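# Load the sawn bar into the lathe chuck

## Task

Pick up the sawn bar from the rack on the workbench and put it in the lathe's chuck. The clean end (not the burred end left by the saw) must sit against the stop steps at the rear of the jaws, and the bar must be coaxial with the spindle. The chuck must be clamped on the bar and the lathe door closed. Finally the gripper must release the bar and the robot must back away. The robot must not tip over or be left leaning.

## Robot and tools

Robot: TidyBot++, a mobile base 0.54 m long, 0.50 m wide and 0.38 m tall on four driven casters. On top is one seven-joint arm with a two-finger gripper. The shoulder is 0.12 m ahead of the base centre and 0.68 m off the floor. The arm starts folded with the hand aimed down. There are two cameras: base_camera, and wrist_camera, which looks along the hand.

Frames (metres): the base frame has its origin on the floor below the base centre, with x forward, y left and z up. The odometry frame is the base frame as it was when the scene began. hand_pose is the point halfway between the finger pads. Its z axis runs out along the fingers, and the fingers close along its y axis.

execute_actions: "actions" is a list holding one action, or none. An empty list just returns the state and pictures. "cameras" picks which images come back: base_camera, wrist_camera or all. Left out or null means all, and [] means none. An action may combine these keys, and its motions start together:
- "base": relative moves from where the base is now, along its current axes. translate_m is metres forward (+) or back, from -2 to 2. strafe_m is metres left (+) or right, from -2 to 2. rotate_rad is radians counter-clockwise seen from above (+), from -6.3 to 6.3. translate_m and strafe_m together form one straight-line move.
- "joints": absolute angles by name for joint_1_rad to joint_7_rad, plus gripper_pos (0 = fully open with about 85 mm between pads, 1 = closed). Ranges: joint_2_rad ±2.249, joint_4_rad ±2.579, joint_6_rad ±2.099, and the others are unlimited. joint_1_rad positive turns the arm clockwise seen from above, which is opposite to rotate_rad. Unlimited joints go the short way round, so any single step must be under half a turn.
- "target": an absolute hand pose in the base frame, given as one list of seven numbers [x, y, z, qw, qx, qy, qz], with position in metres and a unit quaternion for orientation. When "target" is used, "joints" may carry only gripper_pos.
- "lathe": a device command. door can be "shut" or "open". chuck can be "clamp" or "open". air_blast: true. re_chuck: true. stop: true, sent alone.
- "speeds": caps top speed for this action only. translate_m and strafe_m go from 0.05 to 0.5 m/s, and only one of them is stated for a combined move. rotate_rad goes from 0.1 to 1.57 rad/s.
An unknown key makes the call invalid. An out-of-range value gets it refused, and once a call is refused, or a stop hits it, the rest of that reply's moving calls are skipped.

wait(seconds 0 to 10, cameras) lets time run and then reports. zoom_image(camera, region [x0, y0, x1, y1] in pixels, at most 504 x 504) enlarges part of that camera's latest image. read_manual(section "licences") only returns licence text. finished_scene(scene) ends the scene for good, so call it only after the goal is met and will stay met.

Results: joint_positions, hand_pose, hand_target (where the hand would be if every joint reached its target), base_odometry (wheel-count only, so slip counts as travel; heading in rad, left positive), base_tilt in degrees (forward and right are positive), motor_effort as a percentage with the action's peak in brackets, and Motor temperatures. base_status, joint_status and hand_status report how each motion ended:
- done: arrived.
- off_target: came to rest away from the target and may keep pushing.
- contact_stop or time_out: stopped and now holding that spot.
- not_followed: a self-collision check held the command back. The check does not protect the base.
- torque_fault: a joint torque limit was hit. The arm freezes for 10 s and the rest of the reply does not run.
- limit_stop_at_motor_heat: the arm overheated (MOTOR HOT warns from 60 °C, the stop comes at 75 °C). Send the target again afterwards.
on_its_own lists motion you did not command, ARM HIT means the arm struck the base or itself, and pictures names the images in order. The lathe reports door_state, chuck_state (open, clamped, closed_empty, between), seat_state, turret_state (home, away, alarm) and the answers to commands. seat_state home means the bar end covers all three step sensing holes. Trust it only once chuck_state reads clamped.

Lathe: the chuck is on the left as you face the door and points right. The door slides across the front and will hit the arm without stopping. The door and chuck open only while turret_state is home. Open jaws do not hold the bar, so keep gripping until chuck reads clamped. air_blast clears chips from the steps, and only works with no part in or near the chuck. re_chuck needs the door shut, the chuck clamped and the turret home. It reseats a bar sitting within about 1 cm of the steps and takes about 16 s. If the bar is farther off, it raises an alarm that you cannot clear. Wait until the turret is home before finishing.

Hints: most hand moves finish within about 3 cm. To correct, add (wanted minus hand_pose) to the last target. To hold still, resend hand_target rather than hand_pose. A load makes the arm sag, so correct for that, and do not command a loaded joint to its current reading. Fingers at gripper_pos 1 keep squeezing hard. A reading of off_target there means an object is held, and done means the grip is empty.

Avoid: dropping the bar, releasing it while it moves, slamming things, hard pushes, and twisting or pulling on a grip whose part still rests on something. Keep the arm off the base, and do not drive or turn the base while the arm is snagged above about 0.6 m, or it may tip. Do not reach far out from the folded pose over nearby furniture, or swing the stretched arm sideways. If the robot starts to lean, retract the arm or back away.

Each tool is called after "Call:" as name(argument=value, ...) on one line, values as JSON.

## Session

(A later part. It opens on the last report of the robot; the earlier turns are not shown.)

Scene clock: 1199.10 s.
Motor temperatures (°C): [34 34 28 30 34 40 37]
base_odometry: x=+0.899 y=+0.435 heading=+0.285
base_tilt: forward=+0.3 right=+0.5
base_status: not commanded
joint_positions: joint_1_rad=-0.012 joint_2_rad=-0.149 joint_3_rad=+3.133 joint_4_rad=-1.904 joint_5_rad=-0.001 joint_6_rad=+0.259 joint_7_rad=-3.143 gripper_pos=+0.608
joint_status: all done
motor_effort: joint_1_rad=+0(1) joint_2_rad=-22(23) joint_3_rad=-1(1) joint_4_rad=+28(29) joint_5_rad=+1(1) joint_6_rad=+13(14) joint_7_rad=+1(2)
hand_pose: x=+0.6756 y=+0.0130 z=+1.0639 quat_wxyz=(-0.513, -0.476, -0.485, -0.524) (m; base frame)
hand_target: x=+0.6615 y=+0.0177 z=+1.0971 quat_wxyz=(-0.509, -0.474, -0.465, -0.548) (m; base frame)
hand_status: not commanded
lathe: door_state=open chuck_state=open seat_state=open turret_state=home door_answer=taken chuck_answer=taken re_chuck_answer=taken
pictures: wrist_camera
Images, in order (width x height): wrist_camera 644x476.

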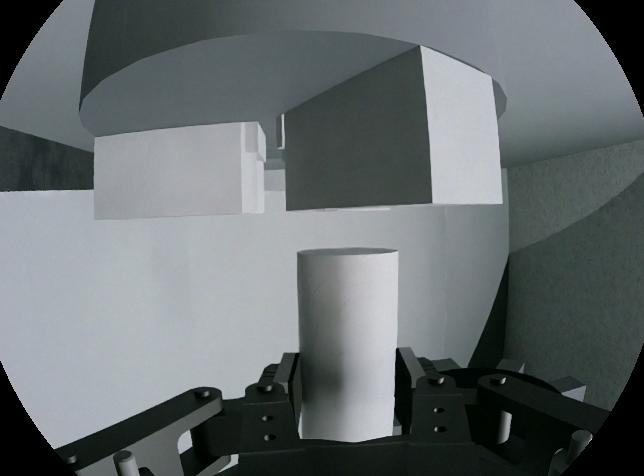

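Call:
execute_actions(actions=[{"joints":{"joint_2_rad":-0.188,"joint_4_rad":-1.885,"joint_6_rad":0.19}}], cameras=[])

Call:
execute_actions(actions=[{"joints":{"joint_2_rad":-0.188,"joint_4_rad":-1.893,"joint_6_rad":0.21}}], cameras=[])

Scene clock: 1203.10 s.
Motor temperatures (°C): [34 34 28 31 34 40 37]
base_odometry: x=+0.899 y=+0.435 heading=+0.285
base_tilt: forward=+0.3 right=+0.5
base_status: not commanded
joint_positions: joint_1_rad=-0.012 joint_2_rad=-0.149 joint_3_rad=+3.133 joint_4_rad=-1.904 joint_5_rad=-0.001 joint_6_rad=+0.214 joint_7_rad=-3.143 gripper_pos=+0.608
joint_status: all done
motor_effort: joint_1_rad=+0(0) joint_2_rad=-22(23) joint_3_rad=+1(1) joint_4_rad=+28(29) joint_5_rad=+0(1) joint_6_rad=+13(14) joint_7_rad=+1(1)
hand_pose: x=+0.6763 y=+0.0130 z=+1.0501 quat_wxyz=(-0.502, -0.488, -0.497, -0.513) (m; base frame)
hand_target: x=+0.6625 y=+0.0176 z=+1.0754 quat_wxyz=(-0.496, -0.488, -0.480, -0.535) (m; base frame)
hand_status: not commanded
lathe: door_state=open chuck_state=open seat_state=open turret_state=home door_answer=taken chuck_answer=taken re_chuck_answer=taken
pictures: none
No camera images: "cameras" was empty.

Scene clock: 1203.57 s.
Motor temperatures (°C): [34 34 28 31 34 40 37]
base_odometry: x=+0.899 y=+0.435 heading=+0.285
base_tilt: forward=+0.3 right=+0.5
base_status: not commanded
joint_positions: joint_1_rad=-0.012 joint_2_rad=-0.149 joint_3_rad=+3.133 joint_4_rad=-1.904 joint_5_rad=-0.001 joint_6_rad=+0.214 joint_7_rad=-3.143 gripper_pos=+0.608
joint_status: all done
motor_effort: joint_1_rad=+0(0) joint_2_rad=-22(22) joint_3_rad=+0(1) joint_4_rad=+27(28) joint_5_rad=+1(1) joint_6_rad=+13(14) joint_7_rad=+0(1)
hand_pose: x=+0.6763 y=+0.0130 z=+1.0500 quat_wxyz=(-0.502, -0.488, -0.497, -0.513) (m; base frame)
hand_target: x=+0.6619 y=+0.0176 z=+1.0766 quat_wxyz=(-0.499, -0.485, -0.476, -0.538) (m; base frame)
hand_status: not commanded
lathe: door_state=open chuck_state=open seat_state=open turret_state=home door_answer=taken chuck_answer=taken re_chuck_answer=taken
pictures: none
No camera images: "cameras" was empty.

Call:
execute_actions(actions=[{"joints":{"joint_1_rad":-0.015,"joint_6_rad":0.166},"base":{"translate_m":0.027},"speeds":{"translate_m":0.1}}], cameras=["wrist_camera"])

Scene clock: 1207.63 s.
Motor temperatures (°C): [34 34 28 31 34 40 37]
base_odometry: x=+0.925 y=+0.443 heading=+0.285
base_tilt: forward=+0.4 right=+0.5
base_status: done
joint_positions: joint_1_rad=-0.012 joint_2_rad=-0.152 joint_3_rad=+3.133 joint_4_rad=-1.904 joint_5_rad=-0.001 joint_6_rad=+0.176 joint_7_rad=-3.143 gripper_pos=+0.608
joint_status: all done
motor_effort: joint_1_rad=+0(0) joint_2_rad=-22(25) joint_3_rad=+0(1) joint_4_rad=+28(29) joint_5_rad=+1(1) joint_6_rad=+13(14) joint_7_rad=+1(1)
hand_pose: x=+0.6755 y=+0.0130 z=+1.0396 quat_wxyz=(-0.494, -0.496, -0.506, -0.504) (m; base frame)
hand_target: x=+0.6627 y=+0.0165 z=+1.0630 quat_wxyz=(-0.489, -0.497, -0.487, -0.526) (m; base frame)
hand_status: not commanded
lathe: door_state=open chuck_state=open seat_state=open turret_state=home door_answer=taken chuck_answer=taken re_chuck_answer=taken
pictures: wrist_camera
Images, in order (width x height): wrist_camera 644x476.

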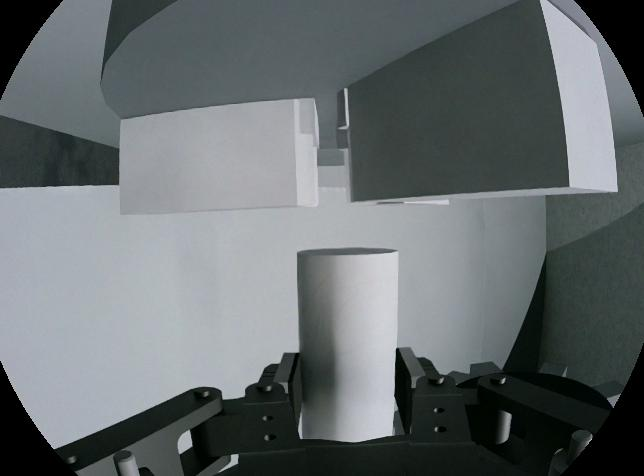

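Call:
execute_actions(actions=[{"base":{"strafe_m":0.014},"speeds":{"strafe_m":0.1}}], cameras=["wrist_camera"])

Call:
zoom_image(camera="wrist_camera", region=[200, 80, 520, 320])

Scene clock: 1224.10 s.
Motor temperatures (°C): [34 34 28 31 34 39 37]
base_odometry: x=+0.921 y=+0.456 heading=+0.285
base_tilt: forward=+0.3 right=+0.6
base_status: done
joint_positions: joint_1_rad=-0.015 joint_2_rad=-0.152 joint_3_rad=+3.132 joint_4_rad=-1.904 joint_5_rad=-0.001 joint_6_rad=+0.176 joint_7_rad=-3.143 gripper_pos=+0.608
joint_status: not commanded
motor_effort: joint_1_rad=+0(2) joint_2_rad=-22(24) joint_3_rad=+0(3) joint_4_rad=+27(28) joint_5_rad=+0(1) joint_6_rad=+13(13) joint_7_rad=+1(1)
hand_pose: x=+0.6754 y=+0.0155 z=+1.0397 quat_wxyz=(-0.492, -0.495, -0.507, -0.505) (m; base frame)
hand_target: x=+0.6627 y=+0.0165 z=+1.0630 quat_wxyz=(-0.489, -0.497, -0.487, -0.526) (m; base frame)
hand_status: not commanded
lathe: door_state=open chuck_state=open seat_state=open turret_state=home door_answer=taken chuck_answer=taken re_chuck_answer=taken
pictures: wrist_camera
Images, in order (width x height): wrist_camera 644x476.

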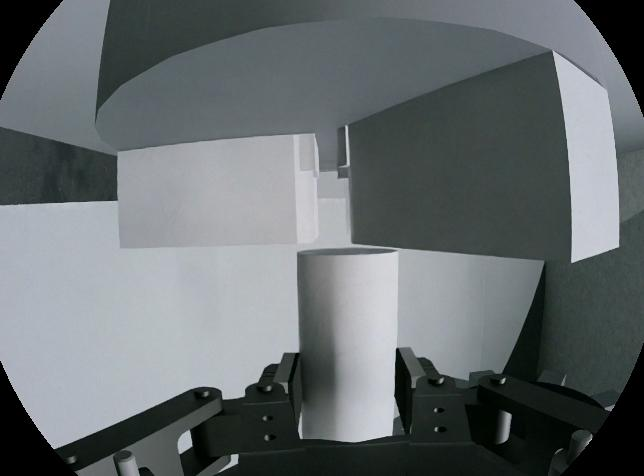

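Scaled by 1.575.

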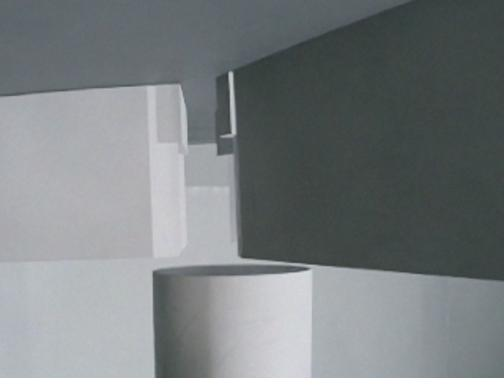

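Call:
zoom_image(camera="wrist_camera", region=[280, 110, 370, 260])

Scaled by 3.360.

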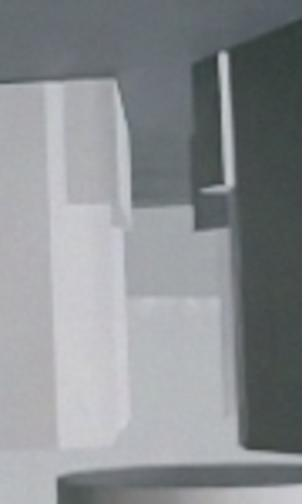

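Call:
execute_actions(actions=[{"base":{"strafe_m":0.010},"speeds":{"strafe_m":0.05}}], cameras=["wrist_camera"])

Call:
zoom_image(camera="wrist_camera", region=[270, 130, 430, 290])

Scene clock: 1281.03 s.
Motor temperatures (°C): [34 34 28 31 34 39 37]
base_odometry: x=+0.919 y=+0.466 heading=+0.285
base_tilt: forward=+0.3 right=+0.5
base_status: done
joint_positions: joint_1_rad=-0.008 joint_2_rad=-0.152 joint_3_rad=+3.134 joint_4_rad=-1.904 joint_5_rad=-0.001 joint_6_rad=+0.176 joint_7_rad=-3.143 gripper_pos=+0.608
joint_status: not commanded
motor_effort: joint_1_rad=-1(3) joint_2_rad=-22(23) joint_3_rad=-1(3) joint_4_rad=+28(29) joint_5_rad=+0(1) joint_6_rad=+13(13) joint_7_rad=+1(1)
hand_pose: x=+0.6756 y=+0.0103 z=+1.0397 quat_wxyz=(-0.495, -0.498, -0.505, -0.503) (m; base frame)
hand_target: x=+0.6627 y=+0.0165 z=+1.0630 quat_wxyz=(-0.489, -0.497, -0.487, -0.526) (m; base frame)
hand_status: not commanded
lathe: door_state=open chuck_state=open seat_state=open turret_state=home door_answer=taken chuck_answer=taken re_chuck_answer=taken
pictures: wrist_camera
Images, in order (width x height): wrist_camera 644x476.

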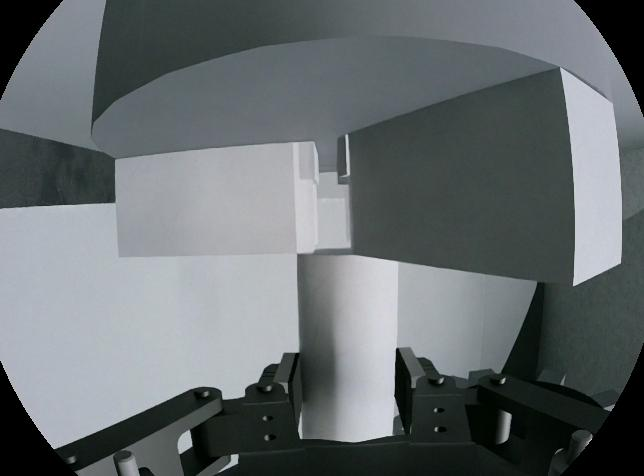

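Scaled by 3.150.

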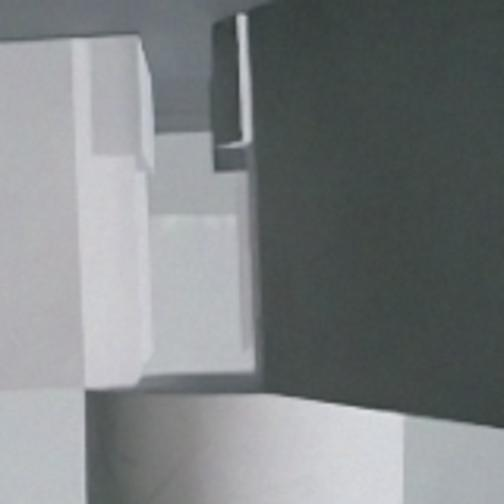

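Call:
execute_actions(actions=[{"base":{"strafe_m":-0.010},"speeds":{"strafe_m":0.1}}], cameras=[])

Call:
execute_actions(actions=[{"joints":{"joint_1_rad":-0.014,"joint_4_rad":-1.864,"joint_6_rad":0.153},"base":{"translate_m":0.010},"speeds":{"translate_m":0.1}}], cameras=["wrist_camera"])

Scene clock: 1308.27 s.
Motor temperatures (°C): [34 34 28 31 34 39 37]
base_odometry: x=+0.921 y=+0.456 heading=+0.285
base_tilt: forward=+0.4 right=+0.5
base_status: done
joint_positions: joint_1_rad=-0.012 joint_2_rad=-0.152 joint_3_rad=+3.134 joint_4_rad=-1.904 joint_5_rad=-0.001 joint_6_rad=+0.176 joint_7_rad=-3.143 gripper_pos=+0.608
joint_status: not commanded
motor_effort: joint_1_rad=+0(2) joint_2_rad=-22(24) joint_3_rad=+0(3) joint_4_rad=+27(28) joint_5_rad=+0(2) joint_6_rad=+13(14) joint_7_rad=+1(2)
hand_pose: x=+0.6755 y=+0.0124 z=+1.0397 quat_wxyz=(-0.494, -0.497, -0.506, -0.504) (m; base frame)
hand_target: x=+0.6627 y=+0.0165 z=+1.0630 quat_wxyz=(-0.489, -0.497, -0.487, -0.526) (m; base frame)
hand_status: not commanded
lathe: door_state=open chuck_state=open seat_state=open turret_state=home door_answer=taken chuck_answer=taken re_chuck_answer=taken
pictures: none
No camera images: "cameras" was empty.

Scene clock: 1308.90 s.
Motor temperatures (°C): [34 34 28 31 34 39 37]
base_odometry: x=+0.931 y=+0.459 heading=+0.285
base_tilt: forward=+0.3 right=+0.4
base_status: done
joint_positions: joint_1_rad=-0.012 joint_2_rad=-0.153 joint_3_rad=+3.134 joint_4_rad=-1.892 joint_5_rad=-0.001 joint_6_rad=+0.172 joint_7_rad=-3.143 gripper_pos=+0.608
joint_status: all done
motor_effort: joint_1_rad=+0(1) joint_2_rad=-22(26) joint_3_rad=+0(2) joint_4_rad=+27(29) joint_5_rad=+1(1) joint_6_rad=+13(14) joint_7_rad=+1(1)
hand_pose: x=+0.6759 y=+0.0124 z=+1.0459 quat_wxyz=(-0.496, -0.495, -0.504, -0.506) (m; base frame)
hand_target: x=+0.6636 y=+0.0160 z=+1.0770 quat_wxyz=(-0.493, -0.493, -0.483, -0.530) (m; base frame)
hand_status: not commanded
lathe: door_state=open chuck_state=open seat_state=open turret_state=home door_answer=taken chuck_answer=taken re_chuck_answer=taken
pictures: wrist_camera
Images, in order (width x height): wrist_camera 644x476.

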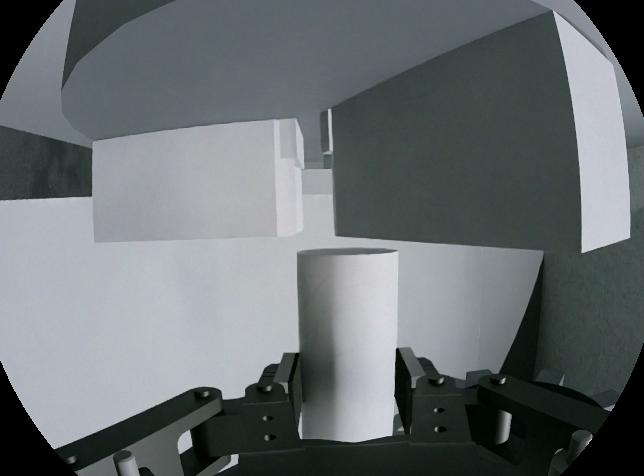

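Call:
execute_actions(actions=[{"joints":{"joint_4_rad":-1.895,"joint_6_rad":0.18}}], cameras=[])

Call:
execute_actions(actions=[{"base":{"strafe_m":0.012},"speeds":{"strafe_m":0.05}}], cameras=["wrist_camera"])

Call:
zoom_image(camera="wrist_camera", region=[240, 130, 440, 290])

Scene clock: 1315.00 s.
Motor temperatures (°C): [34 34 28 31 34 39 37]
base_odometry: x=+0.931 y=+0.459 heading=+0.285
base_tilt: forward=+0.3 right=+0.5
base_status: not commanded
joint_positions: joint_1_rad=-0.012 joint_2_rad=-0.153 joint_3_rad=+3.134 joint_4_rad=-1.902 joint_5_rad=-0.001 joint_6_rad=+0.172 joint_7_rad=-3.143 gripper_pos=+0.608
joint_status: all done
motor_effort: joint_1_rad=+0(0) joint_2_rad=-22(23) joint_3_rad=+1(1) joint_4_rad=+27(29) joint_5_rad=+0(1) joint_6_rad=+13(14) joint_7_rad=+1(1)
hand_pose: x=+0.6754 y=+0.0124 z=+1.0402 quat_wxyz=(-0.493, -0.497, -0.506, -0.504) (m; base frame)
hand_target: x=+0.6624 y=+0.0160 z=+1.0661 quat_wxyz=(-0.492, -0.494, -0.484, -0.529) (m; base frame)
hand_status: not commanded
lathe: door_state=open chuck_state=open seat_state=open turret_state=home door_answer=taken chuck_answer=taken re_chuck_answer=taken
pictures: none
No camera images: "cameras" was empty.

Scene clock: 1315.80 s.
Motor temperatures (°C): [34 34 28 31 34 39 37]
base_odometry: x=+0.928 y=+0.471 heading=+0.285
base_tilt: forward=+0.3 right=+0.6
base_status: done
joint_positions: joint_1_rad=-0.007 joint_2_rad=-0.153 joint_3_rad=+3.135 joint_4_rad=-1.902 joint_5_rad=-0.001 joint_6_rad=+0.172 joint_7_rad=-3.143 gripper_pos=+0.608
joint_status: not commanded
motor_effort: joint_1_rad=-2(6) joint_2_rad=-22(23) joint_3_rad=-2(6) joint_4_rad=+28(28) joint_5_rad=+1(2) joint_6_rad=+12(13) joint_7_rad=+1(1)
hand_pose: x=+0.6755 y=+0.0095 z=+1.0402 quat_wxyz=(-0.495, -0.498, -0.505, -0.502) (m; base frame)
hand_target: x=+0.6624 y=+0.0160 z=+1.0661 quat_wxyz=(-0.492, -0.494, -0.484, -0.529) (m; base frame)
hand_status: not commanded
lathe: door_state=open chuck_state=open seat_state=open turret_state=home door_answer=taken chuck_answer=taken re_chuck_answer=taken
pictures: wrist_camera
Images, in order (width x height): wrist_camera 644x476.

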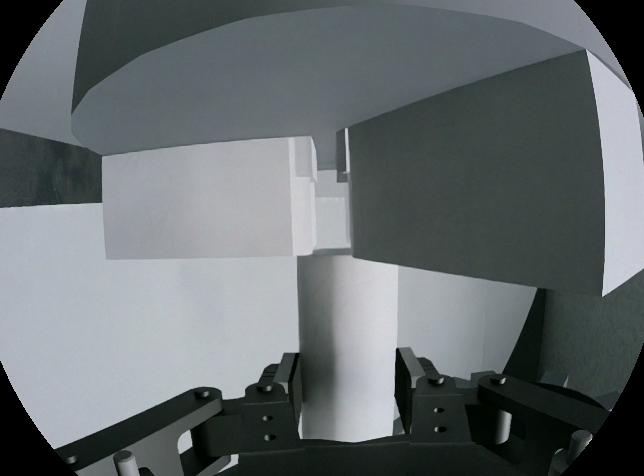

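Scaled by 2.520.

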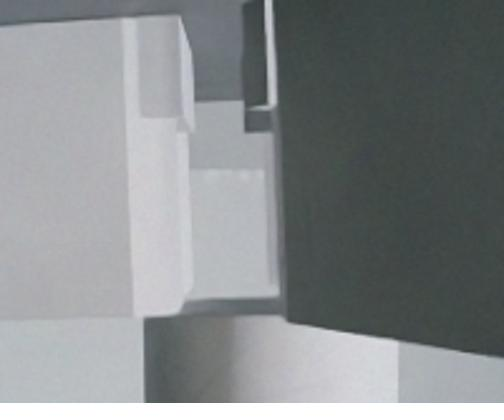

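Call:
execute_actions(actions=[{"base":{"strafe_m":-0.007},"joints":{"joint_1_rad":-0.018,"joint_4_rad":-1.866,"joint_6_rad":0.18},"speeds":{"strafe_m":0.1}}], cameras=[])

Call:
execute_actions(actions=[{"base":{"strafe_m":0.010},"speeds":{"strafe_m":0.05}}], cameras=["wrist_camera"])

Call:
zoom_image(camera="wrist_camera", region=[240, 130, 440, 290])

Scene clock: 1341.30 s.
Motor temperatures (°C): [34 34 28 31 34 39 37]
base_odometry: x=+0.930 y=+0.464 heading=+0.285
base_tilt: forward=+0.4 right=+0.5
base_status: done
joint_positions: joint_1_rad=-0.011 joint_2_rad=-0.153 joint_3_rad=+3.135 joint_4_rad=-1.894 joint_5_rad=-0.001 joint_6_rad=+0.172 joint_7_rad=-3.143 gripper_pos=+0.608
joint_status: all done
motor_effort: joint_1_rad=+0(2) joint_2_rad=-22(24) joint_3_rad=+1(3) joint_4_rad=+27(30) joint_5_rad=+0(1) joint_6_rad=+13(14) joint_7_rad=+0(1)
hand_pose: x=+0.6758 y=+0.0115 z=+1.0448 quat_wxyz=(-0.496, -0.496, -0.504, -0.505) (m; base frame)
hand_target: x=+0.6630 y=+0.0182 z=+1.0841 quat_wxyz=(-0.498, -0.485, -0.477, -0.537) (m; base frame)
hand_status: not commanded
lathe: door_state=open chuck_state=open seat_state=open turret_state=home door_answer=taken chuck_answer=taken re_chuck_answer=taken
pictures: none
No camera images: "cameras" was empty.

Scene clock: 1341.97 s.
Motor temperatures (°C): [34 34 28 31 34 39 37]
base_odometry: x=+0.927 y=+0.474 heading=+0.285
base_tilt: forward=+0.4 right=+0.5
base_status: done
joint_positions: joint_1_rad=-0.014 joint_2_rad=-0.153 joint_3_rad=+3.134 joint_4_rad=-1.894 joint_5_rad=-0.001 joint_6_rad=+0.172 joint_7_rad=-3.143 gripper_pos=+0.608
joint_status: not commanded
motor_effort: joint_1_rad=+0(2) joint_2_rad=-22(24) joint_3_rad=+0(2) joint_4_rad=+28(28) joint_5_rad=+0(1) joint_6_rad=+13(14) joint_7_rad=+1(1)
hand_pose: x=+0.6757 y=+0.0138 z=+1.0448 quat_wxyz=(-0.495, -0.494, -0.505, -0.506) (m; base frame)
hand_target: x=+0.6630 y=+0.0182 z=+1.0841 quat_wxyz=(-0.498, -0.485, -0.477, -0.537) (m; base frame)
hand_status: not commanded
lathe: door_state=open chuck_state=open seat_state=open turret_state=home door_answer=taken chuck_answer=taken re_chuck_answer=taken
pictures: wrist_camera
Images, in order (width x height): wrist_camera 644x476.

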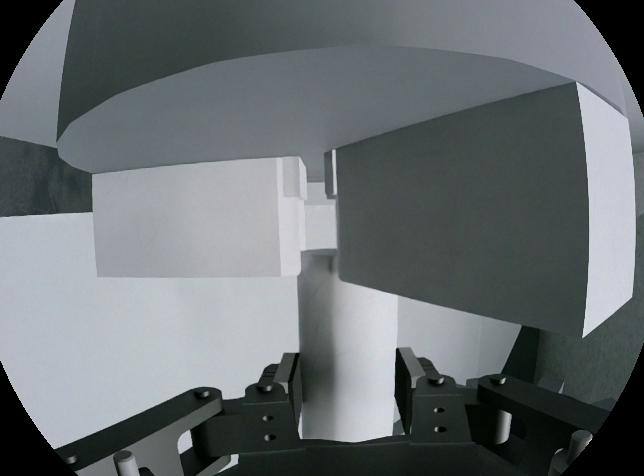

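Scaled by 2.520.

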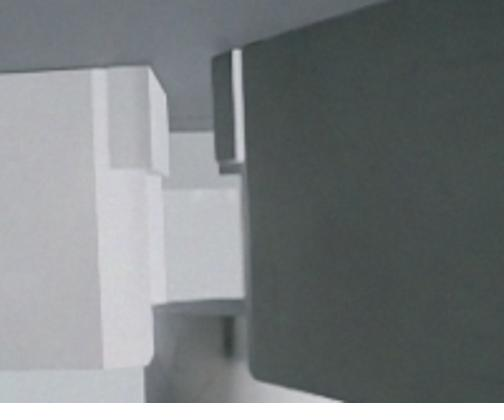

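Call:
execute_actions(actions=[{"base":{"strafe_m":0.005},"speeds":{"strafe_m":0.05}}], cameras=["wrist_camera"])

Call:
zoom_image(camera="wrist_camera", region=[240, 130, 440, 330])

Scene clock: 1345.73 s.
Motor temperatures (°C): [34 34 28 31 34 39 37]
base_odometry: x=+0.926 y=+0.479 heading=+0.285
base_tilt: forward=+0.3 right=+0.4
base_status: done
joint_positions: joint_1_rad=-0.016 joint_2_rad=-0.153 joint_3_rad=+3.134 joint_4_rad=-1.894 joint_5_rad=-0.001 joint_6_rad=+0.172 joint_7_rad=-3.143 gripper_pos=+0.608
joint_status: not commanded
motor_effort: joint_1_rad=+0(3) joint_2_rad=-22(24) joint_3_rad=+0(3) joint_4_rad=+27(28) joint_5_rad=+1(1) joint_6_rad=+13(13) joint_7_rad=+1(1)
hand_pose: x=+0.6757 y=+0.0148 z=+1.0448 quat_wxyz=(-0.494, -0.494, -0.505, -0.507) (m; base frame)
hand_target: x=+0.6630 y=+0.0182 z=+1.0841 quat_wxyz=(-0.498, -0.485, -0.477, -0.537) (m; base frame)
hand_status: not commanded
lathe: door_state=open chuck_state=open seat_state=open turret_state=home door_answer=taken chuck_answer=taken re_chuck_answer=taken
pictures: wrist_camera
Images, in order (width x height): wrist_camera 644x476.

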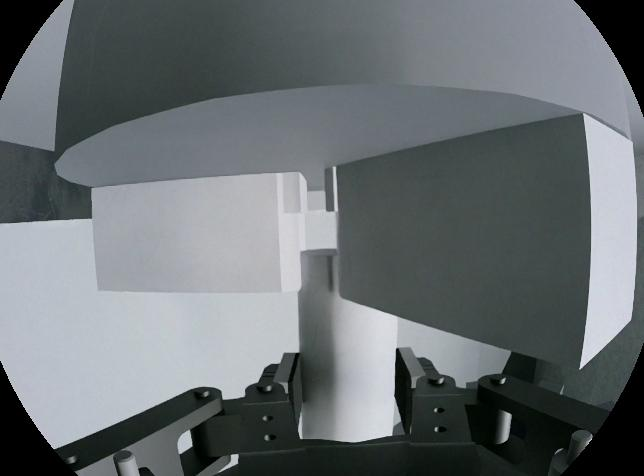

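Scaled by 2.520.

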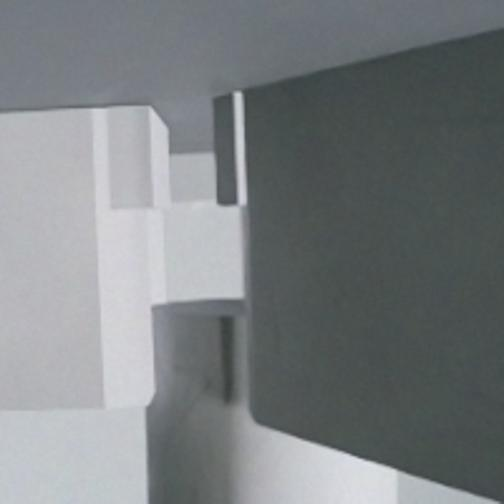

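Call:
execute_actions(actions=[{"base":{"strafe_m":0.004},"speeds":{"strafe_m":0.05}}], cameras=["wrist_camera"])

Call:
zoom_image(camera="wrist_camera", region=[240, 130, 440, 330])

Scene clock: 1352.63 s.
Motor temperatures (°C): [34 34 28 31 34 39 37]
base_odometry: x=+0.925 y=+0.483 heading=+0.285
base_tilt: forward=+0.4 right=+0.5
base_status: done
joint_positions: joint_1_rad=-0.016 joint_2_rad=-0.153 joint_3_rad=+3.133 joint_4_rad=-1.894 joint_5_rad=-0.001 joint_6_rad=+0.172 joint_7_rad=-3.143 gripper_pos=+0.608
joint_status: not commanded
motor_effort: joint_1_rad=+0(3) joint_2_rad=-22(23) joint_3_rad=+0(3) joint_4_rad=+27(28) joint_5_rad=+0(1) joint_6_rad=+13(13) joint_7_rad=+1(1)
hand_pose: x=+0.6757 y=+0.0153 z=+1.0448 quat_wxyz=(-0.494, -0.494, -0.505, -0.507) (m; base frame)
hand_target: x=+0.6630 y=+0.0182 z=+1.0841 quat_wxyz=(-0.498, -0.485, -0.477, -0.537) (m; base frame)
hand_status: not commanded
lathe: door_state=open chuck_state=open seat_state=open turret_state=home door_answer=taken chuck_answer=taken re_chuck_answer=taken
pictures: wrist_camera
Images, in order (width x height): wrist_camera 644x476.

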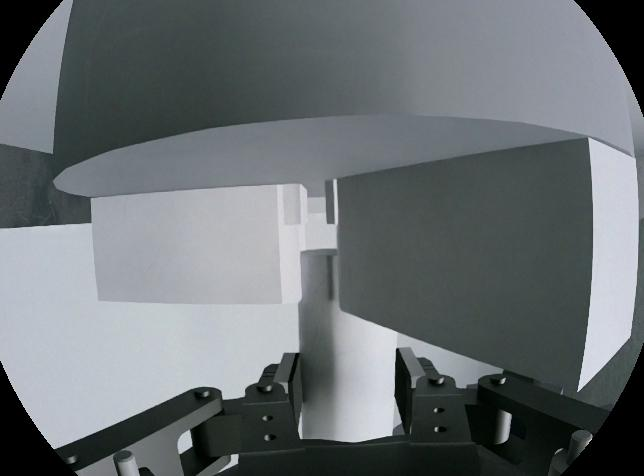

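Scaled by 2.520.

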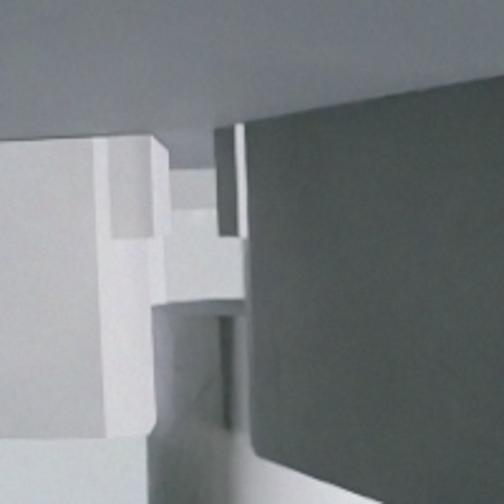

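Call:
execute_actions(actions=[{"base":{"strafe_m":0.004},"speeds":{"strafe_m":0.05}}], cameras=["wrist_camera"])

Call:
zoom_image(camera="wrist_camera", region=[240, 130, 440, 330])

Scene clock: 1356.07 s.
Motor temperatures (°C): [34 34 28 31 34 39 37]
base_odometry: x=+0.924 y=+0.487 heading=+0.285
base_tilt: forward=+0.4 right=+0.4
base_status: done
joint_positions: joint_1_rad=-0.016 joint_2_rad=-0.153 joint_3_rad=+3.133 joint_4_rad=-1.894 joint_5_rad=-0.001 joint_6_rad=+0.172 joint_7_rad=-3.143 gripper_pos=+0.608
joint_status: not commanded
motor_effort: joint_1_rad=+0(3) joint_2_rad=-22(23) joint_3_rad=+1(4) joint_4_rad=+28(28) joint_5_rad=+0(1) joint_6_rad=+13(13) joint_7_rad=+1(1)
hand_pose: x=+0.6756 y=+0.0157 z=+1.0448 quat_wxyz=(-0.494, -0.494, -0.505, -0.507) (m; base frame)
hand_target: x=+0.6630 y=+0.0182 z=+1.0841 quat_wxyz=(-0.498, -0.485, -0.477, -0.537) (m; base frame)
hand_status: not commanded
lathe: door_state=open chuck_state=open seat_state=open turret_state=home door_answer=taken chuck_answer=taken re_chuck_answer=taken
pictures: wrist_camera
Images, in order (width x height): wrist_camera 644x476.

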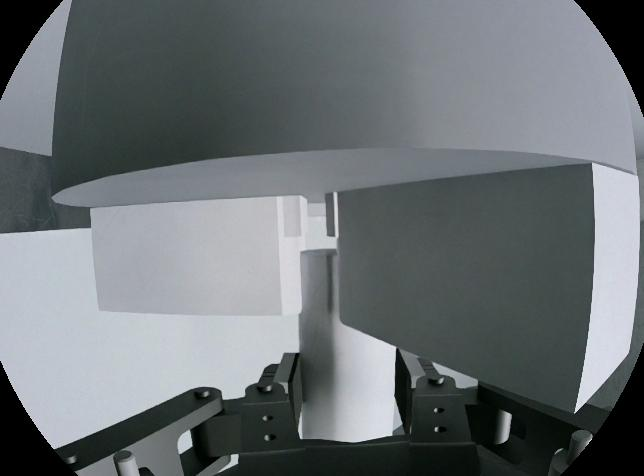

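Scaled by 2.520.

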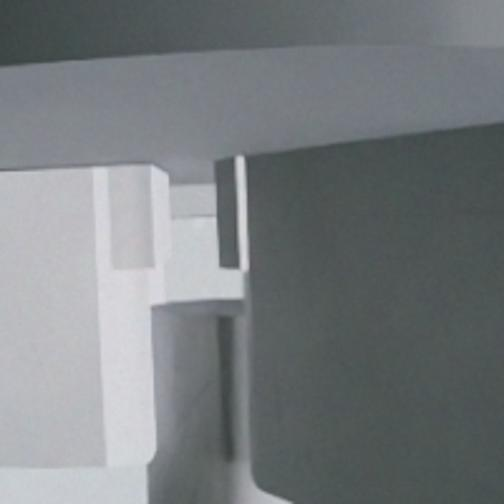

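Call:
execute_actions(actions=[{"base":{"strafe_m":0.003},"speeds":{"strafe_m":0.05}}], cameras=[])

Call:
execute_actions(actions=[{"base":{"strafe_m":0.003},"speeds":{"strafe_m":0.05}}], cameras=["wrist_camera"])

Call:
zoom_image(camera="wrist_camera", region=[240, 130, 440, 330])

Scene clock: 1362.93 s.
Motor temperatures (°C): [34 34 28 31 34 39 37]
base_odometry: x=+0.923 y=+0.490 heading=+0.285
base_tilt: forward=+0.3 right=+0.5
base_status: done
joint_positions: joint_1_rad=-0.017 joint_2_rad=-0.153 joint_3_rad=+3.133 joint_4_rad=-1.894 joint_5_rad=-0.001 joint_6_rad=+0.172 joint_7_rad=-3.143 gripper_pos=+0.608
joint_status: not commanded
motor_effort: joint_1_rad=+0(2) joint_2_rad=-21(23) joint_3_rad=+1(3) joint_4_rad=+28(28) joint_5_rad=+0(1) joint_6_rad=+13(13) joint_7_rad=+1(1)
hand_pose: x=+0.6756 y=+0.0160 z=+1.0448 quat_wxyz=(-0.494, -0.493, -0.506, -0.507) (m; base frame)
hand_target: x=+0.6630 y=+0.0182 z=+1.0841 quat_wxyz=(-0.498, -0.485, -0.477, -0.537) (m; base frame)
hand_status: not commanded
lathe: door_state=open chuck_state=open seat_state=open turret_state=home door_answer=taken chuck_answer=taken re_chuck_answer=taken
pictures: none
No camera images: "cameras" was empty.

Scene clock: 1363.47 s.
Motor temperatures (°C): [34 34 28 31 34 39 37]
base_odometry: x=+0.922 y=+0.493 heading=+0.284
base_tilt: forward=+0.4 right=+0.5
base_status: done
joint_positions: joint_1_rad=-0.017 joint_2_rad=-0.153 joint_3_rad=+3.132 joint_4_rad=-1.894 joint_5_rad=-0.001 joint_6_rad=+0.172 joint_7_rad=-3.143 gripper_pos=+0.608
joint_status: not commanded
motor_effort: joint_1_rad=+0(2) joint_2_rad=-20(22) joint_3_rad=+0(3) joint_4_rad=+28(28) joint_5_rad=+0(1) joint_6_rad=+13(14) joint_7_rad=+1(1)
hand_pose: x=+0.6756 y=+0.0161 z=+1.0449 quat_wxyz=(-0.494, -0.493, -0.506, -0.507) (m; base frame)
hand_target: x=+0.6630 y=+0.0182 z=+1.0841 quat_wxyz=(-0.498, -0.485, -0.477, -0.537) (m; base frame)
hand_status: not commanded
lathe: door_state=open chuck_state=open seat_state=open turret_state=home door_answer=taken chuck_answer=taken re_chuck_answer=taken
pictures: wrist_camera
Images, in order (width x height): wrist_camera 644x476.

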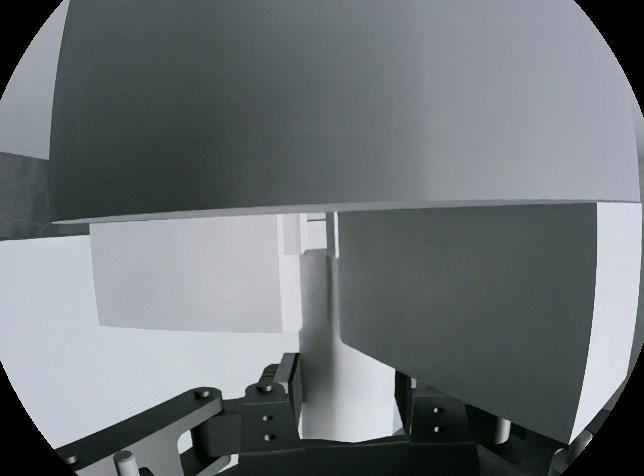

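Scaled by 2.520.

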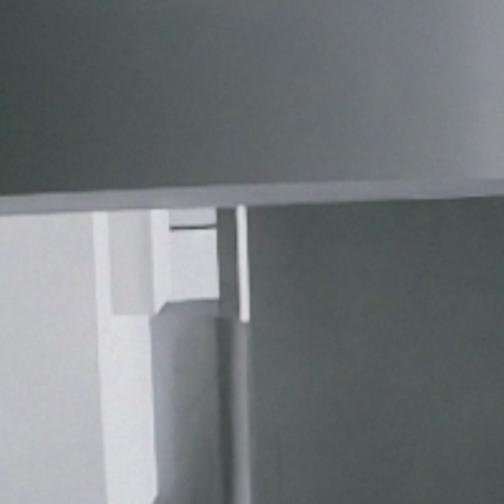

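Call:
execute_actions(actions=[{"base":{"strafe_m":0.002},"speeds":{"strafe_m":0.05}}], cameras=[])

Call:
execute_actions(actions=[{"lathe":{"chuck":"clamp"}}], cameras=[])

Call:
wait(seconds=2, cameras=["wrist_camera"])

Scene clock: 1368.77 s.
Motor temperatures (°C): [34 34 28 31 34 39 37]
base_odometry: x=+0.922 y=+0.495 heading=+0.284
base_tilt: forward=+0.3 right=+0.5
base_status: done
joint_positions: joint_1_rad=-0.015 joint_2_rad=-0.153 joint_3_rad=+3.133 joint_4_rad=-1.894 joint_5_rad=-0.001 joint_6_rad=+0.172 joint_7_rad=-3.143 gripper_pos=+0.608
joint_status: not commanded
motor_effort: joint_1_rad=+0(4) joint_2_rad=-20(21) joint_3_rad=+0(4) joint_4_rad=+28(29) joint_5_rad=+0(1) joint_6_rad=+13(14) joint_7_rad=+1(1)
hand_pose: x=+0.6756 y=+0.0148 z=+1.0450 quat_wxyz=(-0.494, -0.494, -0.505, -0.507) (m; base frame)
hand_target: x=+0.6630 y=+0.0182 z=+1.0841 quat_wxyz=(-0.498, -0.485, -0.477, -0.537) (m; base frame)
hand_status: not commanded
lathe: door_state=open chuck_state=open seat_state=open turret_state=home door_answer=taken chuck_answer=taken re_chuck_answer=taken
pictures: none
No camera images: "cameras" was empty.

Scene clock: 1369.07 s.
Motor temperatures (°C): [34 34 28 31 34 39 37]
base_odometry: x=+0.922 y=+0.495 heading=+0.284
base_tilt: forward=+0.4 right=+0.5
base_status: not commanded
joint_positions: joint_1_rad=-0.015 joint_2_rad=-0.154 joint_3_rad=+3.133 joint_4_rad=-1.894 joint_5_rad=-0.001 joint_6_rad=+0.172 joint_7_rad=-3.143 gripper_pos=+0.608
joint_status: not commanded
motor_effort: joint_1_rad=-1(1) joint_2_rad=-19(20) joint_3_rad=+1(1) joint_4_rad=+29(30) joint_5_rad=+0(0) joint_6_rad=+14(14) joint_7_rad=+0(1)
hand_pose: x=+0.6755 y=+0.0148 z=+1.0451 quat_wxyz=(-0.494, -0.494, -0.505, -0.507) (m; base frame)
hand_target: x=+0.6630 y=+0.0182 z=+1.0841 quat_wxyz=(-0.498, -0.485, -0.477, -0.537) (m; base frame)
hand_status: not commanded
lathe: door_state=open chuck_state=between seat_state=open turret_state=home door_answer=taken chuck_answer=taken re_chuck_answer=taken
pictures: none
No camera images: "cameras" was empty.

Scene clock: 1371.07 s.
Motor temperatures (°C): [34 34 28 31 34 39 37]
base_odometry: x=+0.922 y=+0.495 heading=+0.284
base_tilt: forward=+0.4 right=+0.5
base_status: not commanded
joint_positions: joint_1_rad=-0.015 joint_2_rad=-0.156 joint_3_rad=+3.133 joint_4_rad=-1.895 joint_5_rad=+0.004 joint_6_rad=+0.172 joint_7_rad=-3.143 gripper_pos=+0.608
joint_status: not commanded
motor_effort: joint_1_rad=-2(1) joint_2_rad=-20(20) joint_3_rad=-1(1) joint_4_rad=+31(30) joint_5_rad=-3(0) joint_6_rad=+15(14) joint_7_rad=-3(1)
hand_pose: x=+0.6746 y=+0.0149 z=+1.0458 quat_wxyz=(-0.496, -0.492, -0.506, -0.506) (m; base frame)
hand_target: x=+0.6630 y=+0.0182 z=+1.0841 quat_wxyz=(-0.498, -0.485, -0.477, -0.537) (m; base frame)
hand_status: not commanded
wait: 2.00 s; at rest by 0.27 s
lathe: door_state=open chuck_state=clamped seat_state=open turret_state=home door_answer=taken chuck_answer=taken re_chuck_answer=taken
pictures: wrist_camera
Images, in order (width x height): wrist_camera 644x476.

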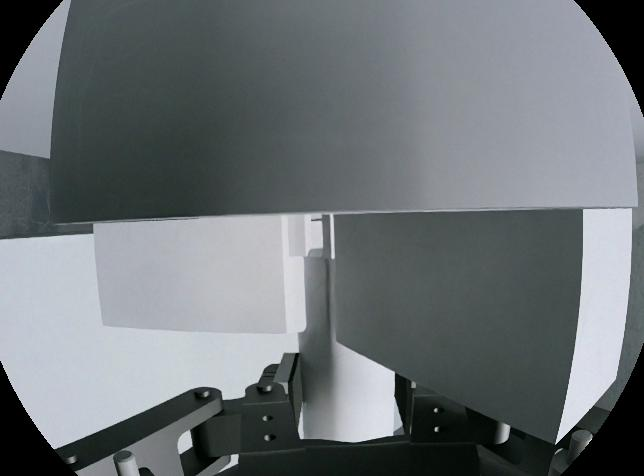

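Call:
execute_actions(actions=[{"joints":{"gripper_pos":0.35}}], cameras=[])

Call:
execute_actions(actions=[{"base":{"translate_m":-0.05},"speeds":{"translate_m":0.1}}], cameras=["wrist_camera"])

Scene clock: 1375.70 s.
Motor temperatures (°C): [34 34 28 31 34 39 37]
base_odometry: x=+0.922 y=+0.495 heading=+0.284
base_tilt: forward=+0.4 right=+0.5
base_status: not commanded
joint_positions: joint_1_rad=-0.015 joint_2_rad=-0.158 joint_3_rad=+3.133 joint_4_rad=-1.883 joint_5_rad=+0.004 joint_6_rad=+0.172 joint_7_rad=-3.157 gripper_pos=+0.350
joint_status: all done
motor_effort: joint_1_rad=+0(2) joint_2_rad=-20(26) joint_3_rad=+1(1) joint_4_rad=+26(32) joint_5_rad=+0(4) joint_6_rad=+11(15) joint_7_rad=+1(4)
hand_pose: x=+0.6744 y=+0.0150 z=+1.0545 quat_wxyz=(-0.496, -0.492, -0.499, -0.513) (m; base frame)
hand_target: x=+0.6630 y=+0.0182 z=+1.0841 quat_wxyz=(-0.498, -0.485, -0.477, -0.537) (m; base frame)
hand_status: not commanded
lathe: door_state=open chuck_state=clamped seat_state=open turret_state=home door_answer=taken chuck_answer=taken re_chuck_answer=taken
pictures: none
No camera images: "cameras" was empty.

Scene clock: 1376.73 s.
Motor temperatures (°C): [34 34 28 31 34 39 37]
base_odometry: x=+0.873 y=+0.481 heading=+0.284
base_tilt: forward=+0.3 right=+0.5
base_status: done
joint_positions: joint_1_rad=-0.015 joint_2_rad=-0.176 joint_3_rad=+3.133 joint_4_rad=-1.875 joint_5_rad=+0.004 joint_6_rad=+0.172 joint_7_rad=-3.157 gripper_pos=+0.350
joint_status: not commanded
motor_effort: joint_1_rad=+0(1) joint_2_rad=-16(21) joint_3_rad=+1(1) joint_4_rad=+22(24) joint_5_rad=+0(1) joint_6_rad=+8(10) joint_7_rad=+0(1)
hand_pose: x=+0.6678 y=+0.0149 z=+1.0692 quat_wxyz=(-0.502, -0.486, -0.492, -0.519) (m; base frame)
hand_target: x=+0.6630 y=+0.0182 z=+1.0841 quat_wxyz=(-0.498, -0.485, -0.477, -0.537) (m; base frame)
hand_status: not commanded
lathe: door_state=open chuck_state=clamped seat_state=open turret_state=home door_answer=taken chuck_answer=taken re_chuck_answer=taken
pictures: wrist_camera
Images, in order (width x height): wrist_camera 644x476.

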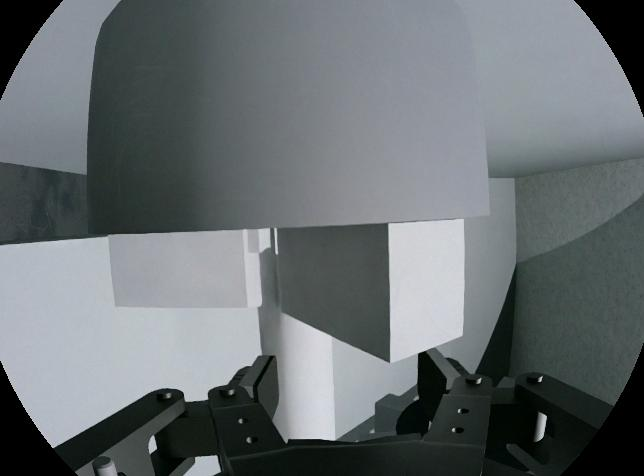

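Call:
execute_actions(actions=[{"base":{"translate_m":-0.5},"speeds":{"translate_m":0.4}}], cameras=["wrist_camera"])

Call:
execute_actions(actions=[{"lathe":{"door":"shut"}}], cameras=[])

Call:
wait(seconds=5, cameras=[])

Scene clock: 1384.23 s.
Motor temperatures (°C): [34 34 28 31 34 39 37]
base_odometry: x=+0.393 y=+0.341 heading=+0.284
base_tilt: forward=+0.3 right=+0.4
base_status: done
joint_positions: joint_1_rad=-0.015 joint_2_rad=-0.181 joint_3_rad=+3.133 joint_4_rad=-1.875 joint_5_rad=+0.004 joint_6_rad=+0.172 joint_7_rad=-3.157 gripper_pos=+0.350
joint_status: not commanded
motor_effort: joint_1_rad=+0(1) joint_2_rad=-16(20) joint_3_rad=+0(1) joint_4_rad=+23(24) joint_5_rad=+0(1) joint_6_rad=+9(9) joint_7_rad=+1(1)
hand_pose: x=+0.6657 y=+0.0149 z=+1.0722 quat_wxyz=(-0.503, -0.484, -0.491, -0.521) (m; base frame)
hand_target: x=+0.6630 y=+0.0182 z=+1.0841 quat_wxyz=(-0.498, -0.485, -0.477, -0.537) (m; base frame)
hand_status: not commanded
lathe: door_state=open chuck_state=clamped seat_state=open turret_state=home door_answer=taken chuck_answer=taken re_chuck_answer=taken
pictures: wrist_camera
Images, in order (width x height): wrist_camera 644x476.

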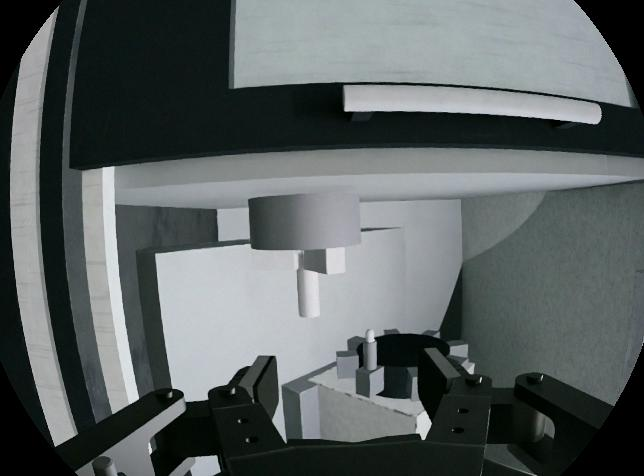

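Scene clock: 1384.53 s.
Motor temperatures (°C): [34 34 28 31 34 39 37]
base_odometry: x=+0.393 y=+0.341 heading=+0.284
base_tilt: forward=+0.4 right=+0.5
base_status: not commanded
joint_positions: joint_1_rad=-0.015 joint_2_rad=-0.181 joint_3_rad=+3.133 joint_4_rad=-1.875 joint_5_rad=+0.004 joint_6_rad=+0.172 joint_7_rad=-3.157 gripper_pos=+0.350
joint_status: not commanded
motor_effort: joint_1_rad=+0(0) joint_2_rad=-16(17) joint_3_rad=+0(1) joint_4_rad=+22(23) joint_5_rad=+0(1) joint_6_rad=+8(9) joint_7_rad=+0(1)
hand_pose: x=+0.6657 y=+0.0149 z=+1.0722 quat_wxyz=(-0.503, -0.484, -0.491, -0.521) (m; base frame)
hand_target: x=+0.6630 y=+0.0182 z=+1.0841 quat_wxyz=(-0.498, -0.485, -0.477, -0.537) (m; base frame)
hand_status: not commanded
lathe: door_state=between chuck_state=clamped seat_state=open turret_state=home door_answer=taken chuck_answer=taken re_chuck_answer=taken
pictures: none
No camera images: "cameras" was empty.

Scene clock: 1389.53 s.
Motor temperatures (°C): [34 34 28 31 34 39 37]
base_odometry: x=+0.393 y=+0.341 heading=+0.284
base_tilt: forward=+0.4 right=+0.4
base_status: not commanded
joint_positions: joint_1_rad=-0.015 joint_2_rad=-0.181 joint_3_rad=+3.133 joint_4_rad=-1.875 joint_5_rad=+0.004 joint_6_rad=+0.172 joint_7_rad=-3.157 gripper_pos=+0.350
joint_status: not commanded
motor_effort: joint_1_rad=+0(0) joint_2_rad=-16(17) joint_3_rad=+0(1) joint_4_rad=+22(23) joint_5_rad=+0(1) joint_6_rad=+9(9) joint_7_rad=+1(1)
hand_pose: x=+0.6657 y=+0.0149 z=+1.0722 quat_wxyz=(-0.503, -0.484, -0.491, -0.521) (m; base frame)
hand_target: x=+0.6630 y=+0.0182 z=+1.0841 quat_wxyz=(-0.498, -0.485, -0.477, -0.537) (m; base frame)
hand_status: not commanded
wait: 5.00 s; at rest by 0.27 s
lathe: door_state=shut chuck_state=clamped seat_state=open turret_state=home door_answer=taken chuck_answer=taken re_chuck_answer=taken
pictures: none
No camera images: "cameras" was empty.

Call:
execute_actions(actions=[{"lathe":{"re_chuck":true}}], cameras=[])

Call:
wait(seconds=10, cameras=[])

Call:
wait(seconds=8, cameras=[])

Scene clock: 1392.60 s.
Motor temperatures (°C): [34 34 28 31 34 39 37]
base_odometry: x=+0.393 y=+0.341 heading=+0.284
base_tilt: forward=+0.4 right=+0.5
base_status: not commanded
joint_positions: joint_1_rad=-0.015 joint_2_rad=-0.181 joint_3_rad=+3.133 joint_4_rad=-1.875 joint_5_rad=+0.004 joint_6_rad=+0.172 joint_7_rad=-3.157 gripper_pos=+0.350
joint_status: not commanded
motor_effort: joint_1_rad=+0(0) joint_2_rad=-16(16) joint_3_rad=+0(1) joint_4_rad=+22(23) joint_5_rad=+0(1) joint_6_rad=+9(9) joint_7_rad=+1(1)
hand_pose: x=+0.6657 y=+0.0149 z=+1.0722 quat_wxyz=(-0.503, -0.484, -0.491, -0.521) (m; base frame)
hand_target: x=+0.6630 y=+0.0182 z=+1.0841 quat_wxyz=(-0.498, -0.485, -0.477, -0.537) (m; base frame)
hand_status: not commanded
lathe: door_state=shut chuck_state=clamped seat_state=open turret_state=away door_answer=taken chuck_answer=taken re_chuck_answer=taken
pictures: none
No camera images: "cameras" was empty.

Scene clock: 1402.60 s.
Motor temperatures (°C): [34 34 28 31 34 39 37]
base_odometry: x=+0.393 y=+0.341 heading=+0.284
base_tilt: forward=+0.3 right=+0.5
base_status: not commanded
joint_positions: joint_1_rad=-0.015 joint_2_rad=-0.181 joint_3_rad=+3.133 joint_4_rad=-1.875 joint_5_rad=+0.004 joint_6_rad=+0.172 joint_7_rad=-3.157 gripper_pos=+0.350
joint_status: not commanded
motor_effort: joint_1_rad=+0(0) joint_2_rad=-16(16) joint_3_rad=+1(1) joint_4_rad=+23(23) joint_5_rad=+0(1) joint_6_rad=+8(9) joint_7_rad=+0(1)
hand_pose: x=+0.6657 y=+0.0149 z=+1.0722 quat_wxyz=(-0.503, -0.484, -0.491, -0.521) (m; base frame)
hand_target: x=+0.6630 y=+0.0182 z=+1.0841 quat_wxyz=(-0.498, -0.485, -0.477, -0.537) (m; base frame)
hand_status: not commanded
wait: 10.00 s; at rest by 0.27 s
lathe: door_state=shut chuck_state=clamped seat_state=home turret_state=away door_answer=taken chuck_answer=taken re_chuck_answer=taken
pictures: none
No camera images: "cameras" was empty.

Scene clock: 1410.60 s.
Motor temperatures (°C): [34 34 28 31 34 39 37]
base_odometry: x=+0.393 y=+0.341 heading=+0.284
base_tilt: forward=+0.3 right=+0.5
base_status: not commanded
joint_positions: joint_1_rad=-0.015 joint_2_rad=-0.181 joint_3_rad=+3.133 joint_4_rad=-1.875 joint_5_rad=+0.004 joint_6_rad=+0.172 joint_7_rad=-3.157 gripper_pos=+0.350
joint_status: not commanded
motor_effort: joint_1_rad=+0(0) joint_2_rad=-16(16) joint_3_rad=+1(1) joint_4_rad=+23(23) joint_5_rad=+0(1) joint_6_rad=+9(9) joint_7_rad=+0(1)
hand_pose: x=+0.6657 y=+0.0149 z=+1.0722 quat_wxyz=(-0.503, -0.484, -0.491, -0.521) (m; base frame)
hand_target: x=+0.6630 y=+0.0182 z=+1.0841 quat_wxyz=(-0.498, -0.485, -0.477, -0.537) (m; base frame)
hand_status: not commanded
wait: 8.00 s; at rest by 0.27 s
lathe: door_state=shut chuck_state=clamped seat_state=home turret_state=home door_answer=taken chuck_answer=taken re_chuck_answer=taken
pictures: none
No camera images: "cameras" was empty.

Seated.

Call:
finished_scene(scene=1)

The scene is finished: the task was done.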